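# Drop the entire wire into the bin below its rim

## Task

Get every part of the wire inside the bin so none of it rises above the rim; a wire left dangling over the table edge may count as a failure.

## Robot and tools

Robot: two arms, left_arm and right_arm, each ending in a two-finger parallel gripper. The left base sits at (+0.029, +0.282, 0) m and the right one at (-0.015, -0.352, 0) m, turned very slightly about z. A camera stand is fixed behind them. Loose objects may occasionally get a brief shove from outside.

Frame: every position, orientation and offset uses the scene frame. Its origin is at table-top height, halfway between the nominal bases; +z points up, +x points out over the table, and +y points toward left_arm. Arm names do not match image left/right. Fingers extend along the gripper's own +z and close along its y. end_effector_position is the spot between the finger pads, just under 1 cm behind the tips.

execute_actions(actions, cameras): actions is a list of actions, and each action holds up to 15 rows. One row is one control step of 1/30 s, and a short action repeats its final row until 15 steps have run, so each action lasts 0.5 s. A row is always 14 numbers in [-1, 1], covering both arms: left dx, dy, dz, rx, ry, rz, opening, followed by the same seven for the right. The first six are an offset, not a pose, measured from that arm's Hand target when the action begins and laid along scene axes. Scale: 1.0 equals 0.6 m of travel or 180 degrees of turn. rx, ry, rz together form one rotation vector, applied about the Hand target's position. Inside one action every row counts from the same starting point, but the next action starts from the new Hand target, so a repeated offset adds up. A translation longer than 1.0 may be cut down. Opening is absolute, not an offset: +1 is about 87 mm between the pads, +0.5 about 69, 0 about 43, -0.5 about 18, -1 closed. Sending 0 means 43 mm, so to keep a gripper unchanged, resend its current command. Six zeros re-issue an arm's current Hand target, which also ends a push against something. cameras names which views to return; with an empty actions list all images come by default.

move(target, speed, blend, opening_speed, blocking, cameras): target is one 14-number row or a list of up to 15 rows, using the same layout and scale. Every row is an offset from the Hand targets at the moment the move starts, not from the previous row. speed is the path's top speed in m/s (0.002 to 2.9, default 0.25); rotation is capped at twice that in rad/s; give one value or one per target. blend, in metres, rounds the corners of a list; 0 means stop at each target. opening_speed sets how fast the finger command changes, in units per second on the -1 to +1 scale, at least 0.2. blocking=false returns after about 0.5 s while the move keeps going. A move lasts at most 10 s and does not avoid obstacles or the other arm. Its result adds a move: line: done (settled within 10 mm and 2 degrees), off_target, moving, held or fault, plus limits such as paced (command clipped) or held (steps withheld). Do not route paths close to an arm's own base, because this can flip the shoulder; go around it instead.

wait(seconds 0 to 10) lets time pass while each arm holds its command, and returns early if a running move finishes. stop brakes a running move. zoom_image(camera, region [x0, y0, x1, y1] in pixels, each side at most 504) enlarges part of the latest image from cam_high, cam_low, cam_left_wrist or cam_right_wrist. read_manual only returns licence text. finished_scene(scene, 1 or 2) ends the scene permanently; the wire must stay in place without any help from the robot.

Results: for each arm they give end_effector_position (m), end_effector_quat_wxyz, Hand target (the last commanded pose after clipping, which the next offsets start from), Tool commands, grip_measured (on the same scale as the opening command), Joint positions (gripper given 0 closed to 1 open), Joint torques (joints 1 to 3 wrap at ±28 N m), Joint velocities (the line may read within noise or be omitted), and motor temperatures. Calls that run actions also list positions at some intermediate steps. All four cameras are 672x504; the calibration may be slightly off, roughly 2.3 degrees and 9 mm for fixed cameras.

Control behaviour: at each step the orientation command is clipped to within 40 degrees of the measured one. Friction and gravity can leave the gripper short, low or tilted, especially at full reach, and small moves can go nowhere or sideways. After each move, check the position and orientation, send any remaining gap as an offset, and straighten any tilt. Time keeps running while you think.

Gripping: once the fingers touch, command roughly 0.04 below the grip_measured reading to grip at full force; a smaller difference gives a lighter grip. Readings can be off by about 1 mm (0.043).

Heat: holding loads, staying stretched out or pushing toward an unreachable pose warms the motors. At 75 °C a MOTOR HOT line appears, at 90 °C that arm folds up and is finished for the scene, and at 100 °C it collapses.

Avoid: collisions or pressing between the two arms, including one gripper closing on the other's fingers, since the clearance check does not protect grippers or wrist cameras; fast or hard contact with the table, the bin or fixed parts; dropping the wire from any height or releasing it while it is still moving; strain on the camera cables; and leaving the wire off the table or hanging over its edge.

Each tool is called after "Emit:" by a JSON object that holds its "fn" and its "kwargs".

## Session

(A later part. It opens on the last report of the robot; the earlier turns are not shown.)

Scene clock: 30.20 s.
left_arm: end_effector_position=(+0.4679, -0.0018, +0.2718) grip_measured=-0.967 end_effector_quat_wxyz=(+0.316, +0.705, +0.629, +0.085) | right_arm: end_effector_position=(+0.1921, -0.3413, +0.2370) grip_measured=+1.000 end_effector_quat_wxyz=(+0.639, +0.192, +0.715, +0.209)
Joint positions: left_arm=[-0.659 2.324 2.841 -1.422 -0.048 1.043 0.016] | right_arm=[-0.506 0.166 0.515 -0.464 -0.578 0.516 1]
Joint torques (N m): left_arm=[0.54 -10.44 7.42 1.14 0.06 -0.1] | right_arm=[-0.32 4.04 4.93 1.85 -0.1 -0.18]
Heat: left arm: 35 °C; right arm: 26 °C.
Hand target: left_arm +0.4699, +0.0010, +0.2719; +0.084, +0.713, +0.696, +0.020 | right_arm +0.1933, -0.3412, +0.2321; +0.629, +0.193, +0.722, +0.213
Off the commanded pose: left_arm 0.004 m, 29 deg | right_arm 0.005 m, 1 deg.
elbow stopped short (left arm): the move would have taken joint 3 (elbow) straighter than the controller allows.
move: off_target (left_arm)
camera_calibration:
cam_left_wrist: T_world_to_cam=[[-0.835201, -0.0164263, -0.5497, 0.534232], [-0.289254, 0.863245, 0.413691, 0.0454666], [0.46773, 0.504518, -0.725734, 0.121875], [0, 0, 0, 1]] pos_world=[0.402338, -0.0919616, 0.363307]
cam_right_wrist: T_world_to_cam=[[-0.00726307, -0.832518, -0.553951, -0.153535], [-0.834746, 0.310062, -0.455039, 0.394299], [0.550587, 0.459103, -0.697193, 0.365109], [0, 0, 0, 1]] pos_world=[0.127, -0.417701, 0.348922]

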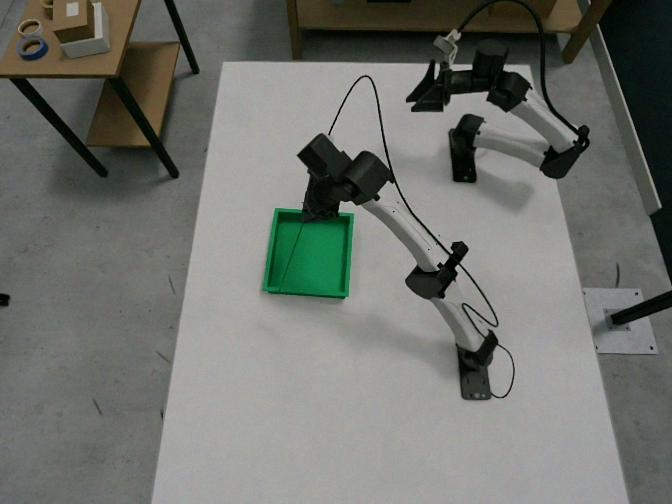

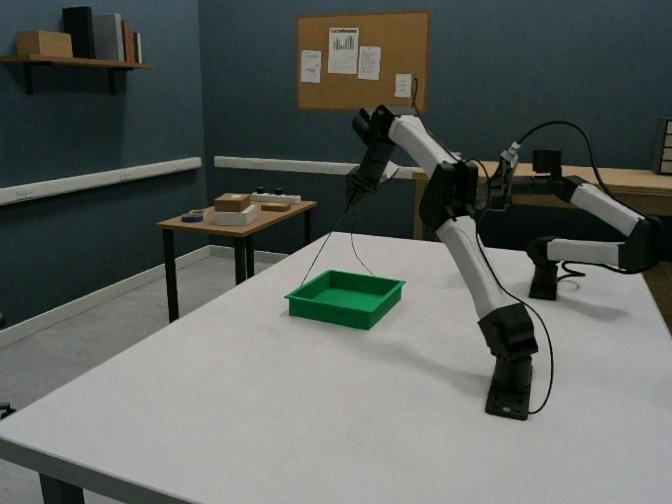

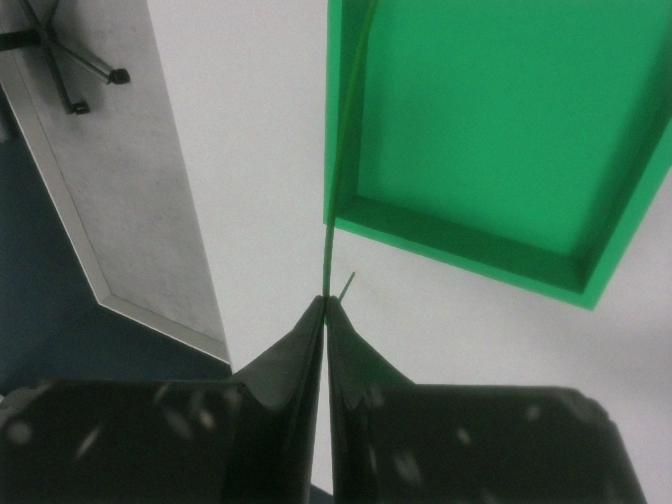

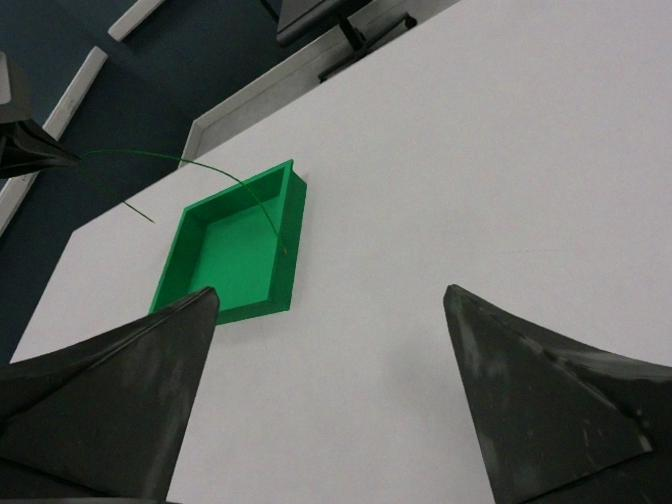

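Emit:
{"fn": "move", "kwargs": {"target": [0.0,0.01,0.03,0,0,-0.12,-1,0,0,0,0,0,0,1], "speed": 0.15, "cameras": ["all"]}}

Emit:
{"fn": "zoom_image", "kwargs": {"camera": "cam_low", "region": [270, 180, 470, 340]}}

Emit:
{"fn": "zoom_image", "kwargs": {"camera": "cam_high", "region": [250, 170, 450, 340]}}

Scene clock: 34.60 s.
left_arm: end_effector_position=(+0.4741, +0.0032, +0.2719) grip_measured=-0.967 end_effector_quat_wxyz=(+0.285, +0.809, +0.502, +0.109) | right_arm: end_effector_position=(+0.1921, -0.3413, +0.2370) grip_measured=+1.000 end_effector_quat_wxyz=(+0.639, +0.192, +0.715, +0.209)
Joint positions: left_arm=[-0.634 2.324 2.841 -1.467 0.011 1.394 0.016] | right_arm=[-0.506 0.166 0.515 -0.464 -0.578 0.516 1]
Joint torques (N m): left_arm=[0.4 -13.74 7.3 0.99 0.24 0.09] | right_arm=[-0.32 4.01 4.92 1.86 -0.11 -0.19]
Motor temperatures (°C): left_arm=[19 37 28 24 20 18 20] | right_arm=[21 25 27 25 20 20 20]
Heat: left arm: 37 °C; right arm: 27 °C.
Hand target: left_arm +0.4699, +0.0070, +0.2899; +0.086, +0.830, +0.550, +0.004 | right_arm +0.1933, -0.3412, +0.2321; +0.629, +0.193, +0.722, +0.213
Off the commanded pose: left_arm 0.019 m, 27 deg | right_arm 0.005 m, 1 deg.
elbow stopped short (left arm): the move would have taken joint 3 (elbow) straighter than the controller allows.
move: off_target (left_arm)
camera_calibration:
cam_left_wrist: T_world_to_cam=[[-0.759191, 0.310097, -0.572249, 0.508563], [-0.0668808, 0.837387, 0.542503, -0.0974006], [0.647423, 0.450135, -0.614997, 0.00142556], [0, 0, 0, 1]] pos_world=[0.378659, -0.0767837, 0.344742]
cam_right_wrist: T_world_to_cam=[[-0.00726307, -0.832518, -0.553951, -0.153535], [-0.834746, 0.310062, -0.455039, 0.394299], [0.550587, 0.459103, -0.697193, 0.365109], [0, 0, 0, 1]] pos_world=[0.127, -0.417701, 0.348922]

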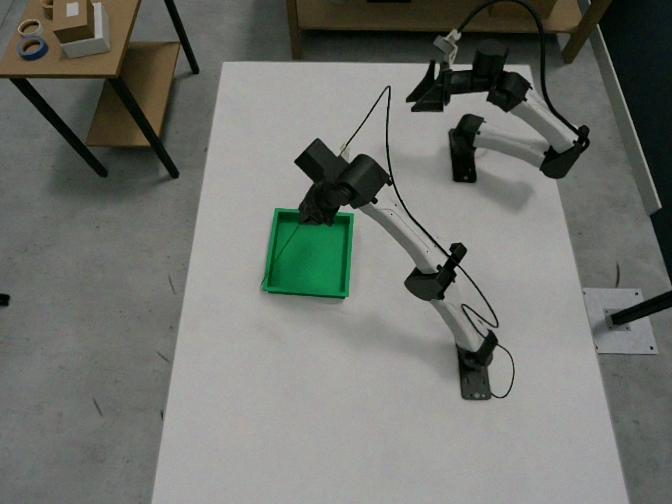

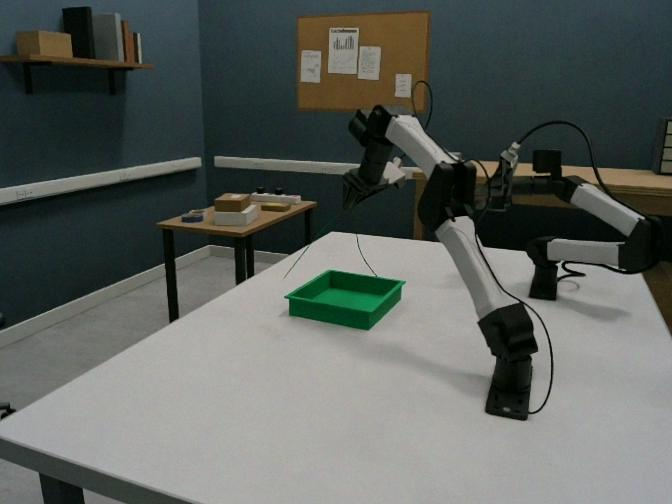

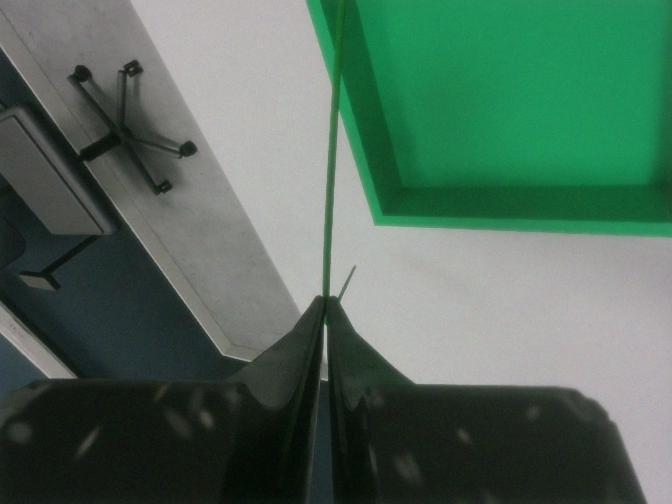

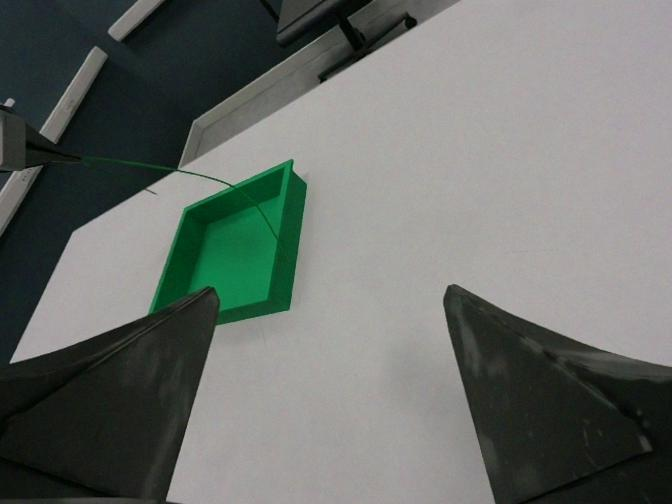

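Scaled by 2.520 from the camera's 672x504 image, which has a finer 960x720 frame.

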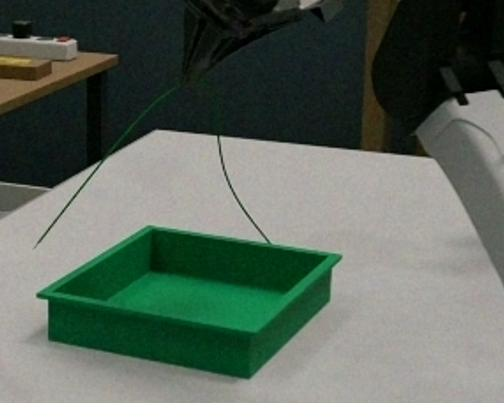

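Scaled by 2.520 from the camera's 672x504 image, which has a finer 960x720 frame.

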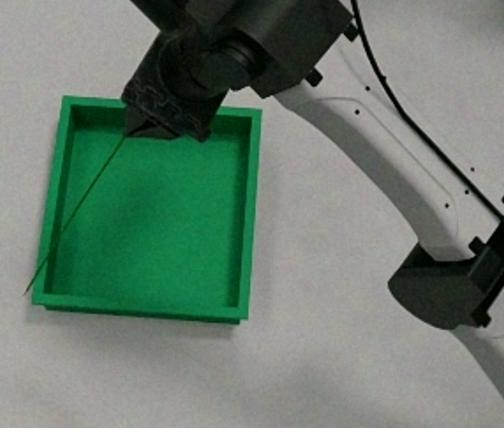

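Emit:
{"fn": "move", "kwargs": {"target": [-0.045,0.045,-0.14,0,0,0,-1,0,0,0,0,0,0,1], "speed": 0.12, "cameras": ["all"]}}

Emit:
{"fn": "zoom_image", "kwargs": {"camera": "cam_low", "region": [270, 180, 470, 340]}}

Emit:
{"fn": "zoom_image", "kwargs": {"camera": "cam_high", "region": [250, 170, 450, 340]}}

Emit:
{"fn": "zoom_image", "kwargs": {"camera": "cam_right_wrist", "region": [40, 80, 360, 320]}}

Scene clock: 37.83 s.
left_arm: end_effector_position=(+0.4588, +0.0228, +0.2033) grip_measured=-0.967 end_effector_quat_wxyz=(+0.178, +0.826, +0.531, +0.060) | right_arm: end_effector_position=(+0.1921, -0.3413, +0.2370) grip_measured=+1.000 end_effector_quat_wxyz=(+0.639, +0.192, +0.715, +0.209)
Joint positions: left_arm=[-0.616 2.324 2.638 -1.507 0.023 1.38 0.016] | right_arm=[-0.506 0.166 0.515 -0.464 -0.578 0.516 1]
Joint torques (N m): left_arm=[0.53 -14.02 4.77 0.11 0.32 -0.06] | right_arm=[-0.28 3.99 4.96 1.87 -0.11 -0.18]
Heat: left arm: 39 °C; right arm: 27 °C.
Hand target: left_arm +0.4428, +0.0340, +0.2058; +0.086, +0.831, +0.550, +0.004 | right_arm +0.1933, -0.3412, +0.2321; +0.629, +0.193, +0.722, +0.213
Off the commanded pose: left_arm 0.020 m, 13 deg | right_arm 0.005 m, 1 deg.
elbow stopped short (left arm): the move would have taken joint 3 (elbow) straighter than the controller allows.
joint sent to its limit (left arm) — joint 4 (wrist pitch), lower limit. The joint targets are off in orientation, not in position.
move: off_target (left_arm)
camera_calibration:
cam_left_wrist: T_world_to_cam=[[-0.864718, 0.349457, -0.360753, 0.456141], [0.0368423, 0.76046, 0.648338, -0.145064], [0.500905, 0.547339, -0.670459, 0.0365607], [0, 0, 0, 1]] pos_world=[0.381465, -0.0690971, 0.283118]
cam_right_wrist: T_world_to_cam=[[-0.00726307, -0.832518, -0.553951, -0.153535], [-0.834746, 0.310062, -0.455039, 0.394299], [0.550587, 0.459103, -0.697193, 0.365109], [0, 0, 0, 1]] pos_world=[0.127, -0.417701, 0.348922]

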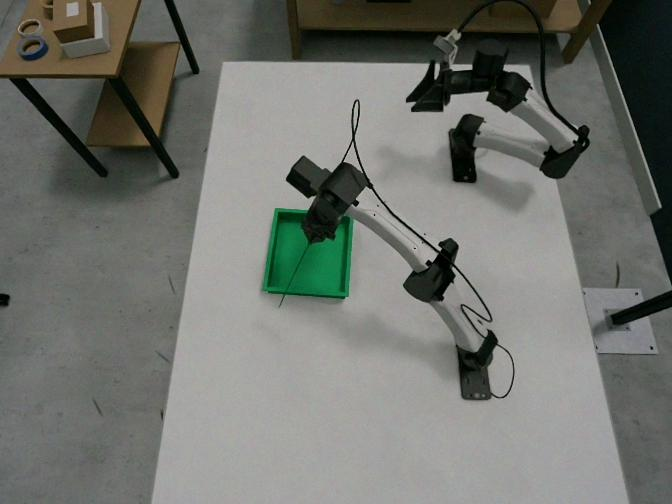

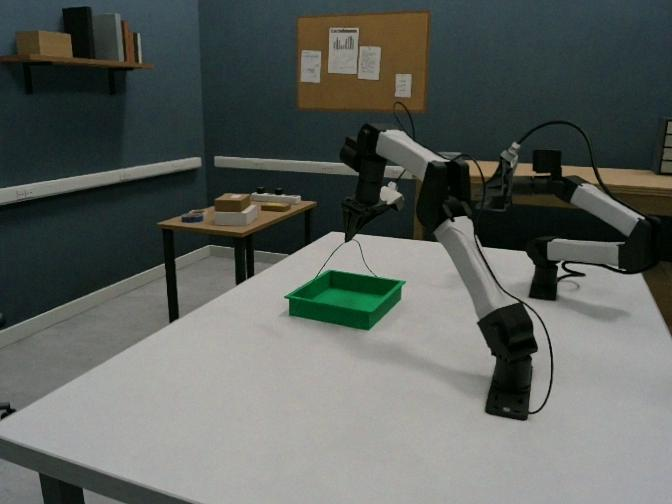

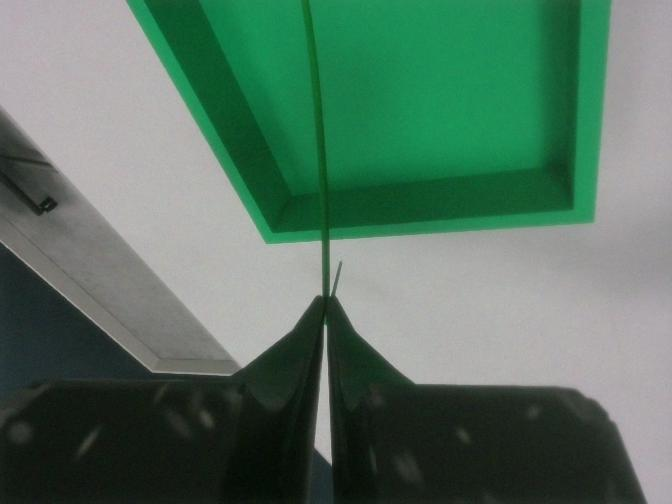

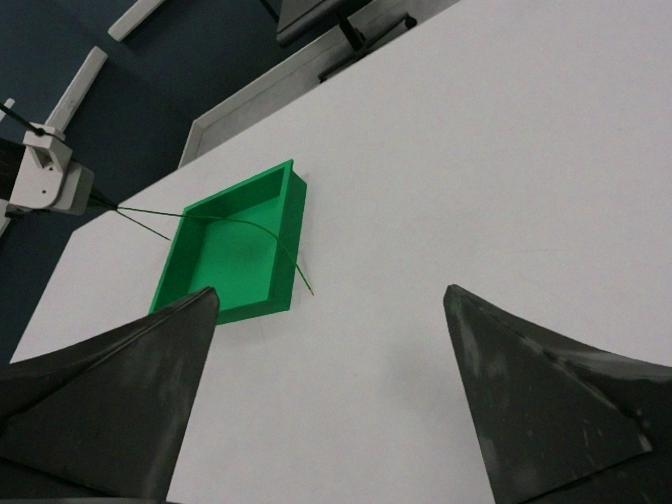

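Scaled by 2.520 from the camera's 672x504 image, which has a finer 960x720 frame.

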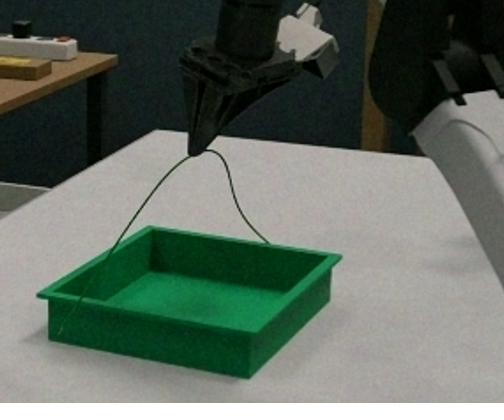

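Scaled by 2.520 from the camera's 672x504 image, which has a finer 960x720 frame.

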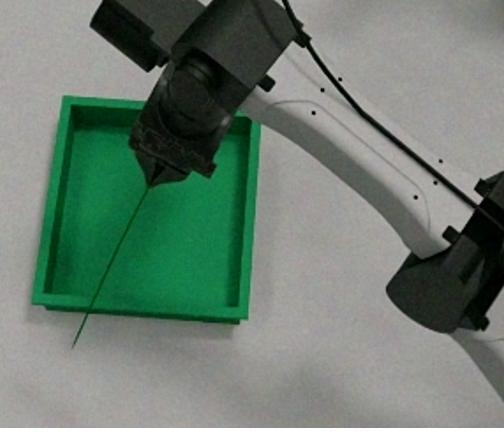

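Scaled by 1.575 from the camera's 672x504 image, which has a finer 960x720 frame.

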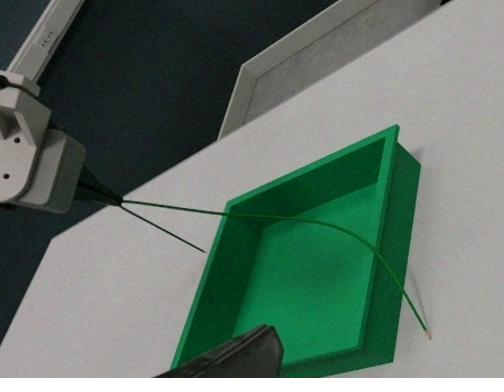

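Emit:
{"fn": "move", "kwargs": {"target": [[0.0,0.0,0.15,0,0,0,-1,0,0,0,0,0,0,1],[0.022,0.07,0.12,0,0,0,-1,0,0,0,0,0,0,1],[0.022,0.07,0.057,0,0,0,-1,0,0,0,0,0,0,1]], "speed": 0.15, "cameras": ["all"]}}

Emit:
{"fn": "zoom_image", "kwargs": {"camera": "cam_low", "region": [270, 180, 470, 340]}}

Emit:
{"fn": "zoom_image", "kwargs": {"camera": "cam_high", "region": [250, 170, 450, 340]}}

Emit:
{"fn": "zoom_image", "kwargs": {"camera": "cam_right_wrist", "region": [40, 80, 360, 320]}}

Scene clock: 44.23 s.
left_arm: end_effector_position=(+0.4731, +0.0660, +0.2376) grip_measured=-0.967 end_effector_quat_wxyz=(+0.201, +0.820, +0.529, +0.085) | right_arm: end_effector_position=(+0.1921, -0.3413, +0.2370) grip_measured=+1.000 end_effector_quat_wxyz=(+0.639, +0.192, +0.715, +0.209)
Joint positions: left_arm=[-0.525 2.239 2.614 -1.507 0.032 1.463 0.016] | right_arm=[-0.506 0.166 0.515 -0.464 -0.578 0.516 1]
Joint torques (N m): left_arm=[0.62 -13.6 4.62 0.22 0.36 0.04] | right_arm=[-0.32 4.01 4.94 1.84 -0.11 -0.2]
Motor temperatures (°C): left_arm=[19 43 28 23 20 18 21] | right_arm=[21 25 27 25 20 20 20]
Heat: left arm: 43 °C; right arm: 27 °C.
Hand target: left_arm +0.4560, +0.0761, +0.2400; +0.086, +0.830, +0.550, +0.004 | right_arm +0.1933, -0.3412, +0.2321; +0.629, +0.193, +0.722, +0.213
Off the commanded pose: left_arm 0.020 m, 16 deg | right_arm 0.005 m, 1 deg.
joint sent to its limit (left arm) — joint 4 (wrist pitch), lower limit. The joint targets are off in orientation, not in position.
move: off_target (left_arm)
camera_calibration:
cam_left_wrist: T_world_to_cam=[[-0.842194, 0.335359, -0.422189, 0.470715], [-0.0141182, 0.769043, 0.639041, -0.174958], [0.53899, 0.544157, -0.642949, 0.00441094], [0, 0, 0, 1]] pos_world=[0.391586, -0.0257085, 0.313372]
cam_right_wrist: T_world_to_cam=[[-0.00726307, -0.832518, -0.553951, -0.153535], [-0.834746, 0.310062, -0.455039, 0.394299], [0.550587, 0.459103, -0.697193, 0.365109], [0, 0, 0, 1]] pos_world=[0.127, -0.417701, 0.348922]

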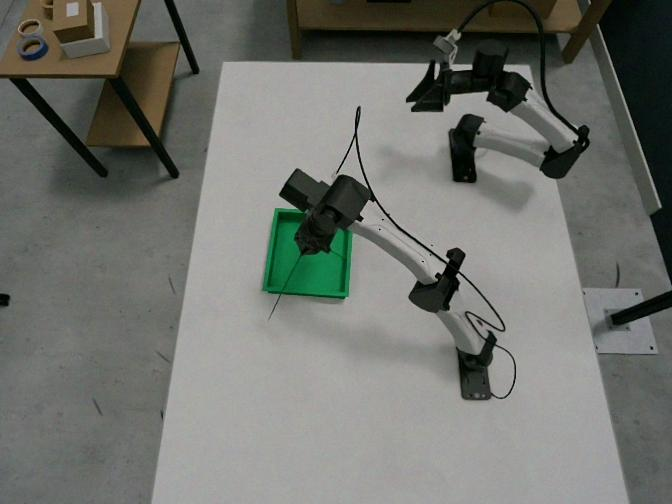

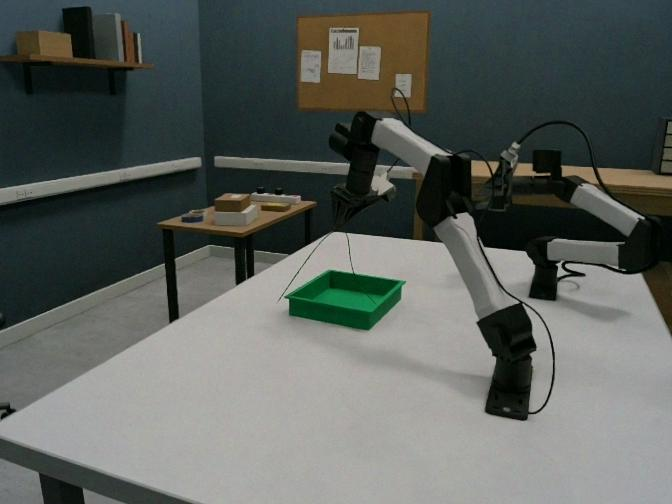

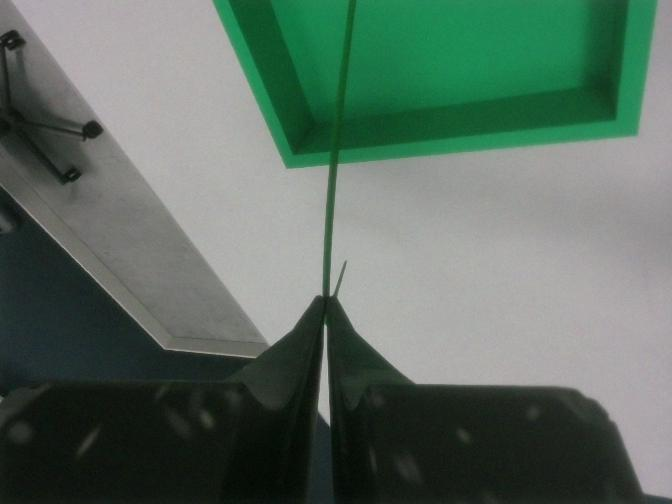

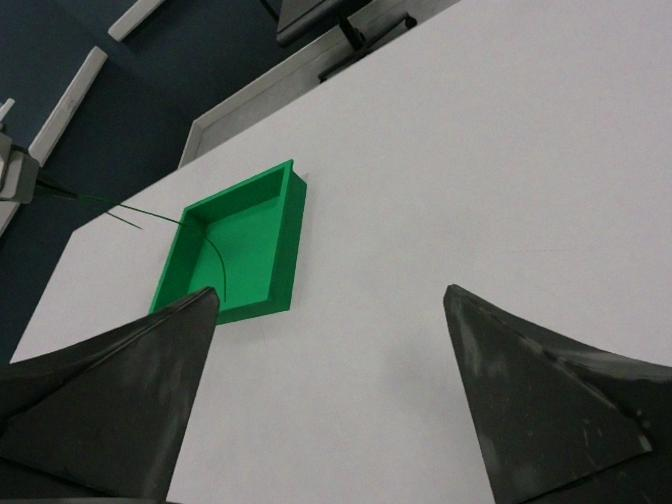

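Scaled by 2.520 from the camera's 672x504 image, which has a finer 960x720 frame.

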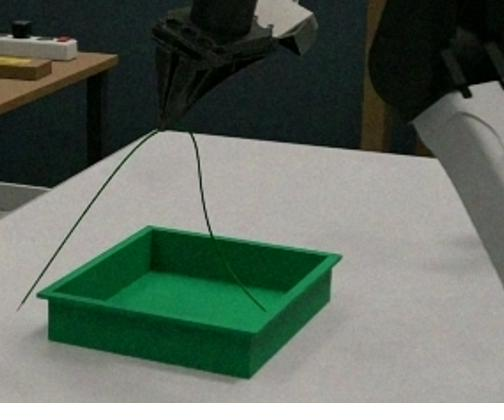

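Scaled by 2.520 from the camera's 672x504 image, which has a finer 960x720 frame.

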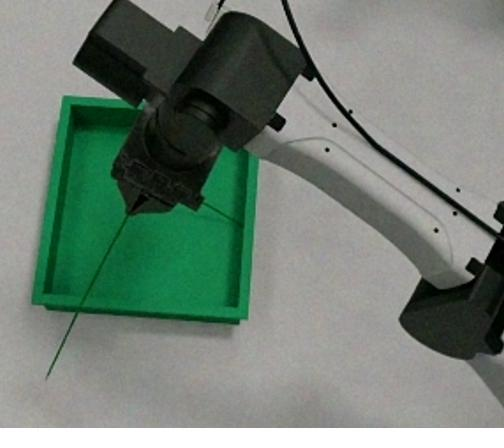

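Scaled by 1.575 from the camera's 672x504 image, which has a finer 960x720 frame.

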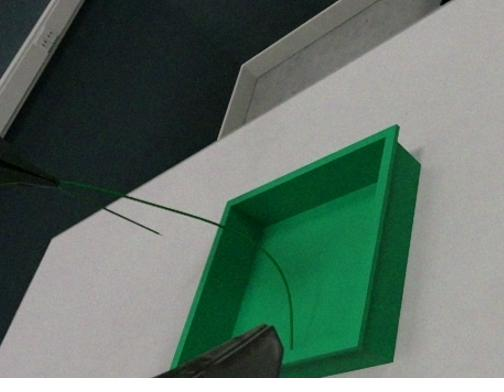

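Emit:
{"fn": "move", "kwargs": {"target": [[0.025,-0.14,0.0,0,0,0,-1,0,0,0,0,0,0,1]], "speed": 0.1, "cameras": ["all"]}}

Emit:
{"fn": "zoom_image", "kwargs": {"camera": "cam_low", "region": [270, 180, 470, 340]}}

Emit:
{"fn": "zoom_image", "kwargs": {"camera": "cam_high", "region": [250, 170, 450, 340]}}

Emit:
{"fn": "zoom_image", "kwargs": {"camera": "cam_right_wrist", "region": [40, 80, 360, 320]}}

Scene clock: 46.60 s.
left_arm: end_effector_position=(+0.4683, -0.0053, +0.2373) grip_measured=-0.967 end_effector_quat_wxyz=(+0.249, +0.820, +0.509, +0.079) | right_arm: end_effector_position=(+0.1921, -0.3413, +0.2370) grip_measured=+1.000 end_effector_quat_wxyz=(+0.639, +0.192, +0.715, +0.209)
Joint positions: left_arm=[-0.646 2.379 2.838 -1.503 0.032 1.377 0.016] | right_arm=[-0.506 0.166 0.515 -0.464 -0.578 0.516 1]
Joint torques (N m): left_arm=[-0.23 -10.71 7.57 1.06 0.05 -0.1] | right_arm=[-0.28 4.07 4.94 1.87 -0.11 -0.18]
Heat: left arm: 43 °C; right arm: 27 °C.
Hand target: left_arm +0.4710, -0.0080, +0.2400; +0.086, +0.830, +0.550, +0.004 | right_arm +0.1933, -0.3412, +0.2321; +0.629, +0.193, +0.722, +0.213
Off the commanded pose: left_arm 0.005 m, 21 deg | right_arm 0.005 m, 1 deg.
elbow stopped short (left arm): the move would have taken joint 3 (elbow) straighter than the controller allows.
move: off_target (left_arm)
camera_calibration:
cam_left_wrist: T_world_to_cam=[[-0.805065, 0.33535, -0.489296, 0.489017], [-0.00826096, 0.818442, 0.57453, -0.107205], [0.593129, 0.466577, -0.656129, 0.0229389], [0, 0, 0, 1]] pos_world=[0.379199, -0.0869539, 0.315917]
cam_right_wrist: T_world_to_cam=[[-0.00726307, -0.832518, -0.553951, -0.153535], [-0.834746, 0.310062, -0.455039, 0.394299], [0.550587, 0.459103, -0.697193, 0.365109], [0, 0, 0, 1]] pos_world=[0.127, -0.417701, 0.348922]

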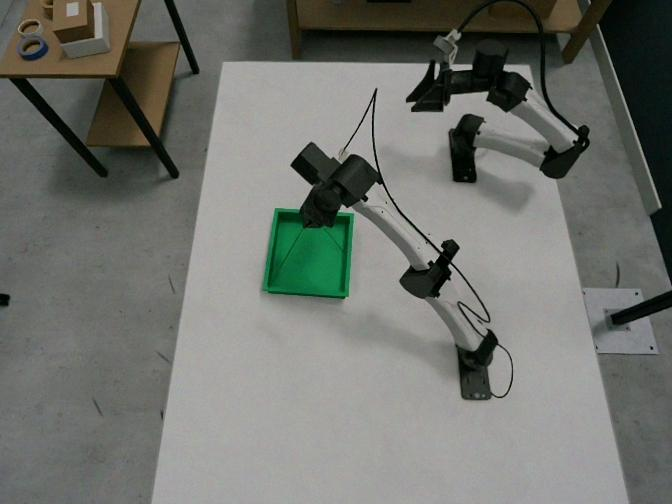

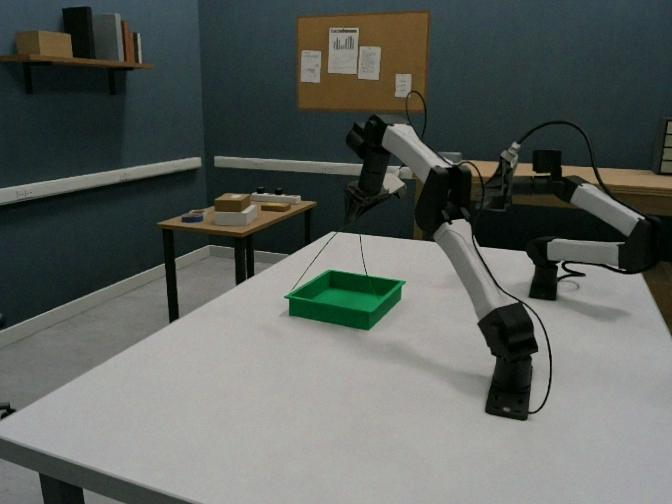

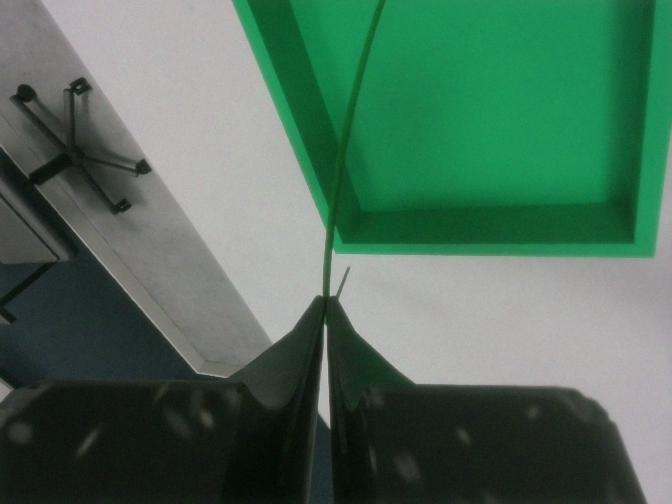

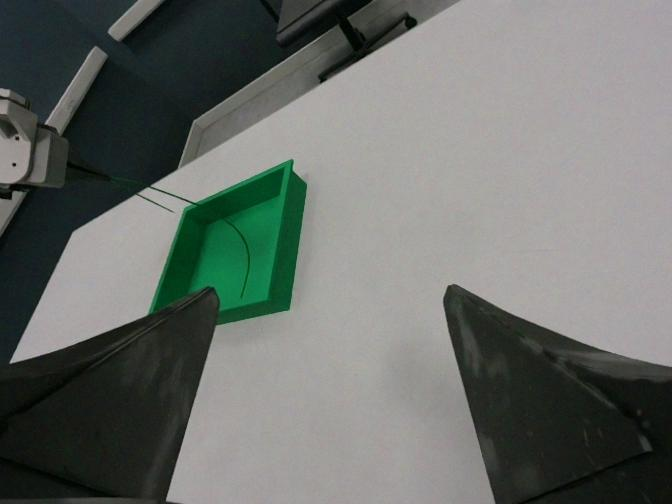

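Scaled by 2.520 from the camera's 672x504 image, which has a finer 960x720 frame.

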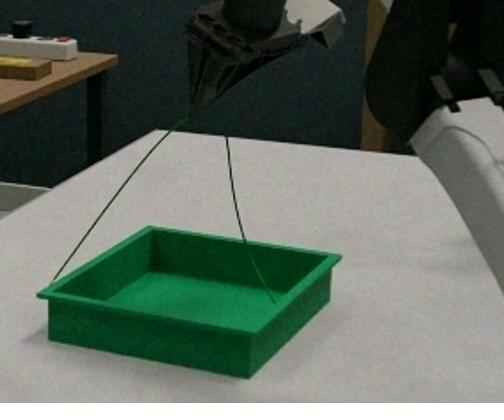

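Scaled by 2.520 from the camera's 672x504 image, which has a finer 960x720 frame.

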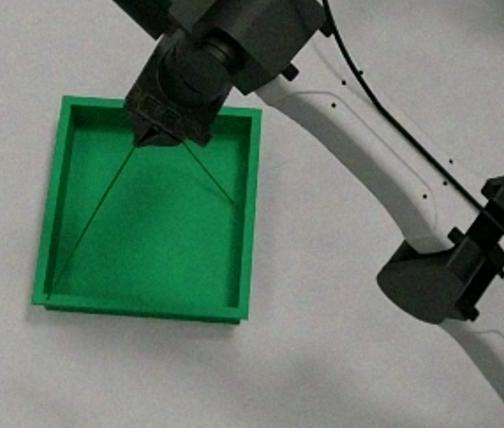

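Scaled by 1.575 from the camera's 672x504 image, which has a finer 960x720 frame.

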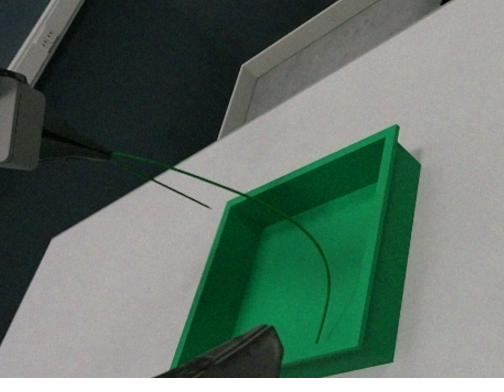

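Emit:
{"fn": "move", "kwargs": {"target": [[-0.035,-0.06,0.0,0,0,0,-1,0,0,0,0,0,0,1],[-0.04,-0.075,-0.09,0,0,0,-1,0,0,0,0,0,0,1]], "speed": 0.1, "cameras": ["all"]}}

Emit:
{"fn": "zoom_image", "kwargs": {"camera": "cam_low", "region": [270, 180, 470, 340]}}

Emit:
{"fn": "zoom_image", "kwargs": {"camera": "cam_high", "region": [250, 170, 450, 340]}}

Emit:
{"fn": "zoom_image", "kwargs": {"camera": "cam_right_wrist", "region": [40, 80, 360, 320]}}

Scene clock: 52.87 s.
left_arm: end_effector_position=(+0.4483, -0.0482, +0.1852) grip_measured=-0.967 end_effector_quat_wxyz=(+0.211, +0.824, +0.523, +0.049) | right_arm: end_effector_position=(+0.1921, -0.3413, +0.2370) grip_measured=+1.000 end_effector_quat_wxyz=(+0.639, +0.192, +0.715, +0.209)
Joint positions: left_arm=[-0.736 2.482 2.838 -1.491 0.018 1.272 0.016] | right_arm=[-0.506 0.166 0.515 -0.464 -0.578 0.516 1]
Joint torques (N m): left_arm=[-0.62 -11.47 7.83 0.83 0.11 -0.05] | right_arm=[-0.31 3.99 4.98 1.86 -0.11 -0.19]
Heat: left arm: 44 °C; right arm: 27 °C.
Hand target: left_arm +0.4470, -0.0529, +0.1859; +0.086, +0.830, +0.550, +0.004 | right_arm +0.1933, -0.3412, +0.2321; +0.629, +0.193, +0.722, +0.213
Off the commanded pose: left_arm 0.005 m, 16 deg | right_arm 0.005 m, 1 deg.
elbow stopped short (left arm): the move would have taken joint 3 (elbow) straighter than the controller allows.
move: off_target (left_arm)
camera_calibration:
cam_left_wrist: T_world_to_cam=[[-0.850575, 0.340681, -0.400572, 0.466062], [0.0388389, 0.800376, 0.598238, -0.0686673], [0.524417, 0.493289, -0.694012, 0.0598318], [0, 0, 0, 1]] pos_world=[0.367711, -0.133333, 0.269295]
cam_right_wrist: T_world_to_cam=[[-0.00726307, -0.832518, -0.553951, -0.153535], [-0.834746, 0.310062, -0.455039, 0.394299], [0.550587, 0.459103, -0.697193, 0.365109], [0, 0, 0, 1]] pos_world=[0.127, -0.417701, 0.348922]

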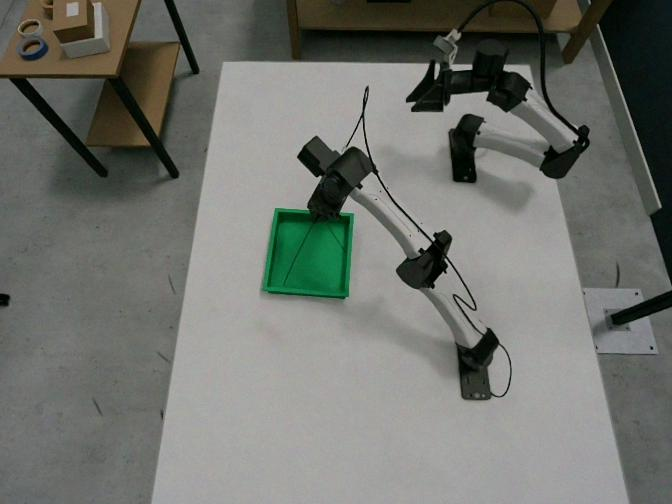

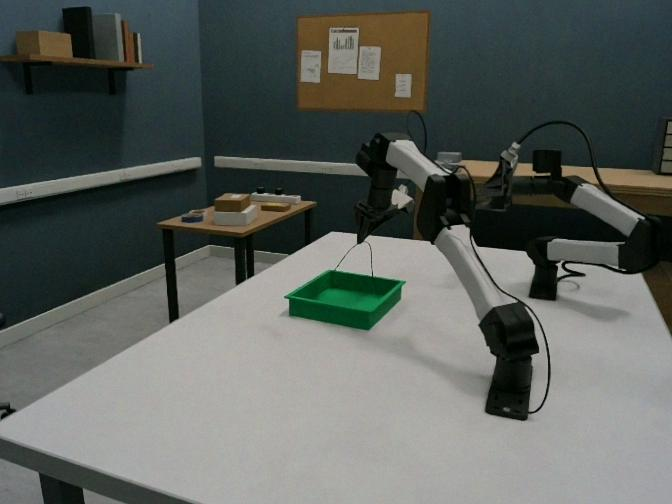

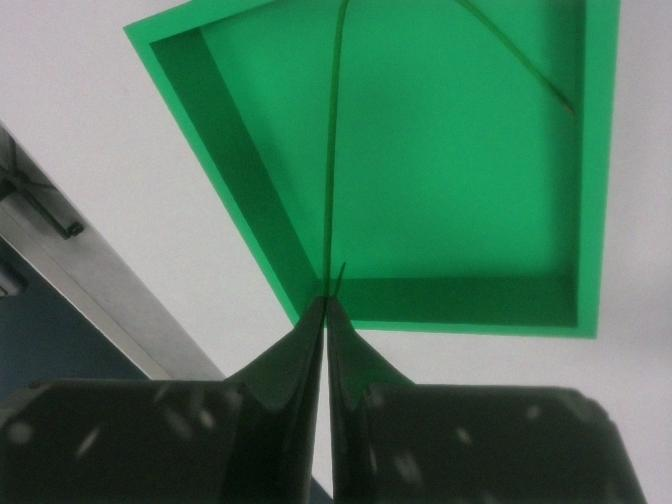

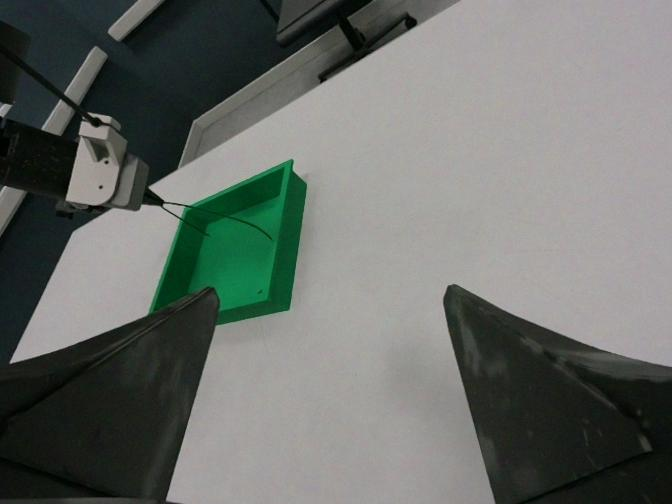

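Scaled by 2.520 from the camera's 672x504 image, which has a finer 960x720 frame.

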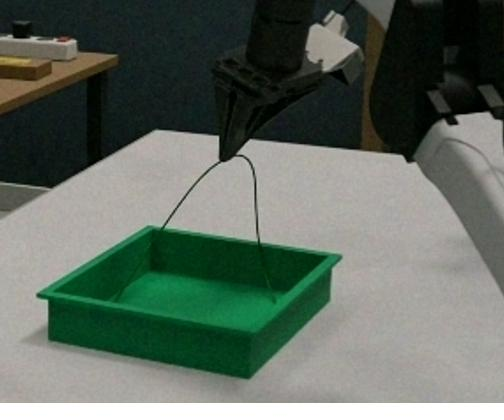

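Scaled by 2.520 from the camera's 672x504 image, which has a finer 960x720 frame.

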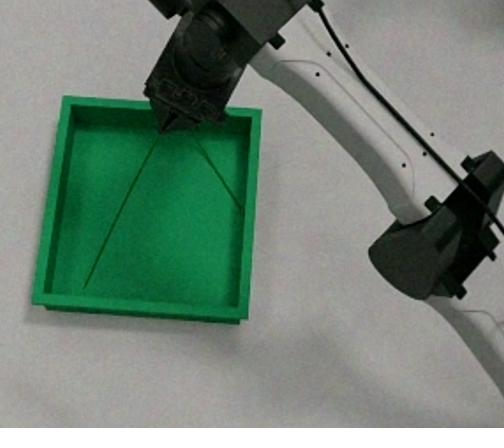

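Scaled by 1.575 from the camera's 672x504 image, which has a finer 960x720 frame.

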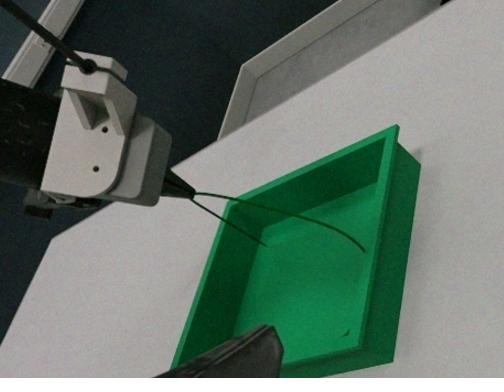

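Emit:
{"fn": "move", "kwargs": {"target": [[0.015,-0.035,-0.12,0,0,0,-1,0,0,0,0,0,0,1],[0.02,-0.05,-0.20,0,0,0,-1,0,0,0,0,0,0,1]], "speed": 0.1, "cameras": ["all"]}}

Emit:
{"fn": "zoom_image", "kwargs": {"camera": "cam_low", "region": [270, 180, 470, 340]}}

Emit:
{"fn": "zoom_image", "kwargs": {"camera": "cam_high", "region": [250, 170, 450, 340]}}

Emit:
{"fn": "zoom_image", "kwargs": {"camera": "cam_right_wrist", "region": [40, 80, 360, 320]}}

Scene clock: 56.97 s.
left_arm: end_effector_position=(+0.4571, -0.0747, +0.0647) grip_measured=-0.967 end_effector_quat_wxyz=(+0.142, +0.831, +0.538, +0.025) | right_arm: end_effector_position=(+0.1921, -0.3413, +0.2370) grip_measured=+1.000 end_effector_quat_wxyz=(+0.639, +0.192, +0.715, +0.209)
Joint positions: left_arm=[-0.759 2.723 2.838 -1.398 0.018 1.231 0.016] | right_arm=[-0.506 0.166 0.515 -0.464 -0.578 0.516 1]
Joint torques (N m): left_arm=[-0.47 -13.18 8.25 0.8 0.19 -0.05] | right_arm=[-0.34 4 4.94 1.86 -0.1 -0.19]
Heat: left arm: 45 °C; right arm: 27 °C.
Hand target: left_arm +0.4591, -0.0829, +0.0661; +0.086, +0.830, +0.551, +0.004 | right_arm +0.1933, -0.3412, +0.2321; +0.629, +0.193, +0.722, +0.213
Off the commanded pose: left_arm 0.009 m, 7 deg | right_arm 0.005 m, 1 deg.
elbow stopped short (left arm): the move would have taken joint 3 (elbow) straighter than the controller allows.
move: off_target (left_arm)
camera_calibration:
cam_left_wrist: T_world_to_cam=[[-0.895483, 0.358172, -0.26424, 0.447281], [0.102816, 0.744072, 0.660141, -0.0132018], [0.433057, 0.563977, -0.703129, 0.032276], [0, 0, 0, 1]] pos_world=[0.387912, -0.168583, 0.149599]
cam_right_wrist: T_world_to_cam=[[-0.00726307, -0.832518, -0.553951, -0.153535], [-0.834746, 0.310062, -0.455039, 0.394299], [0.550587, 0.459103, -0.697193, 0.365109], [0, 0, 0, 1]] pos_world=[0.127, -0.417701, 0.348922]

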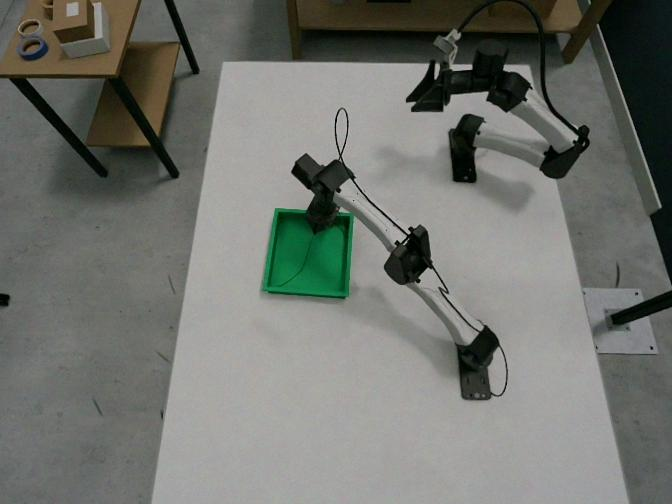

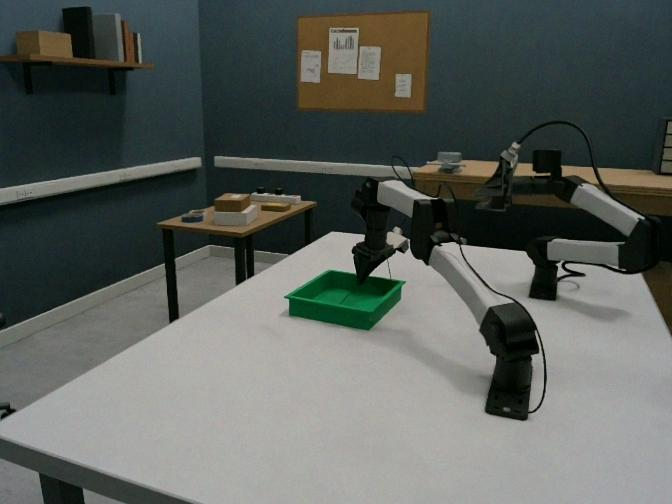

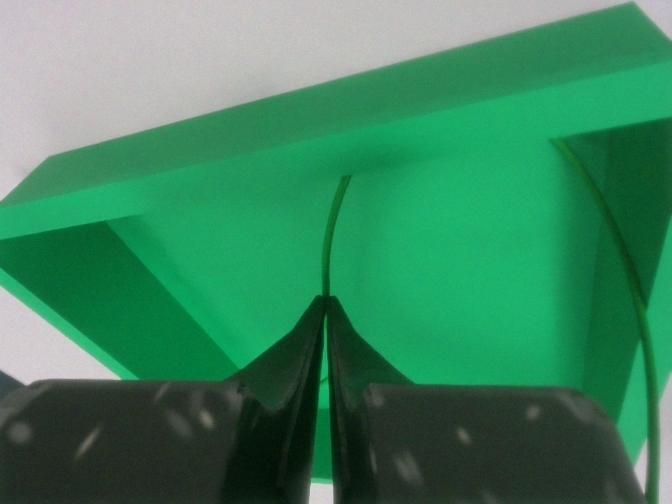

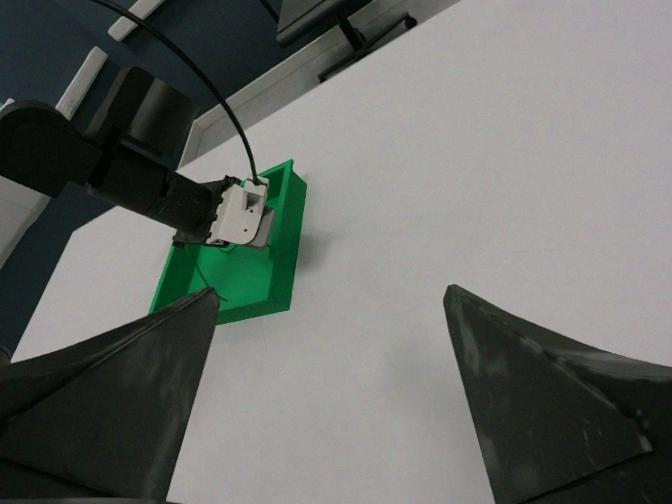

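Scaled by 2.520 from the camera's 672x504 image, which has a finer 960x720 frame.

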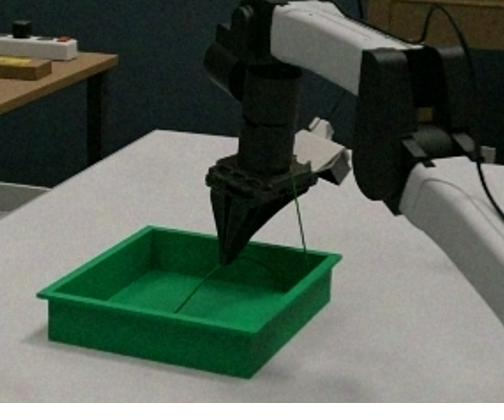

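Scaled by 2.520 from the camera's 672x504 image, which has a finer 960x720 frame.

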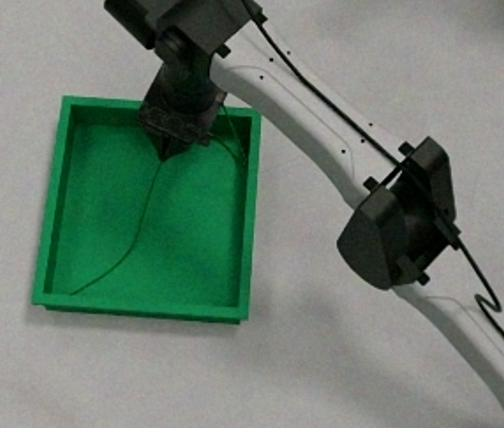

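Scaled by 1.575 from the camera's 672x504 image, which has a finer 960x720 frame.

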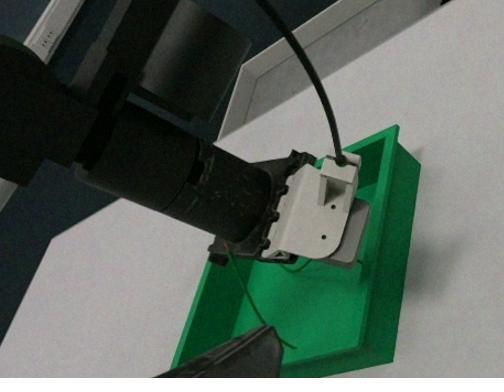

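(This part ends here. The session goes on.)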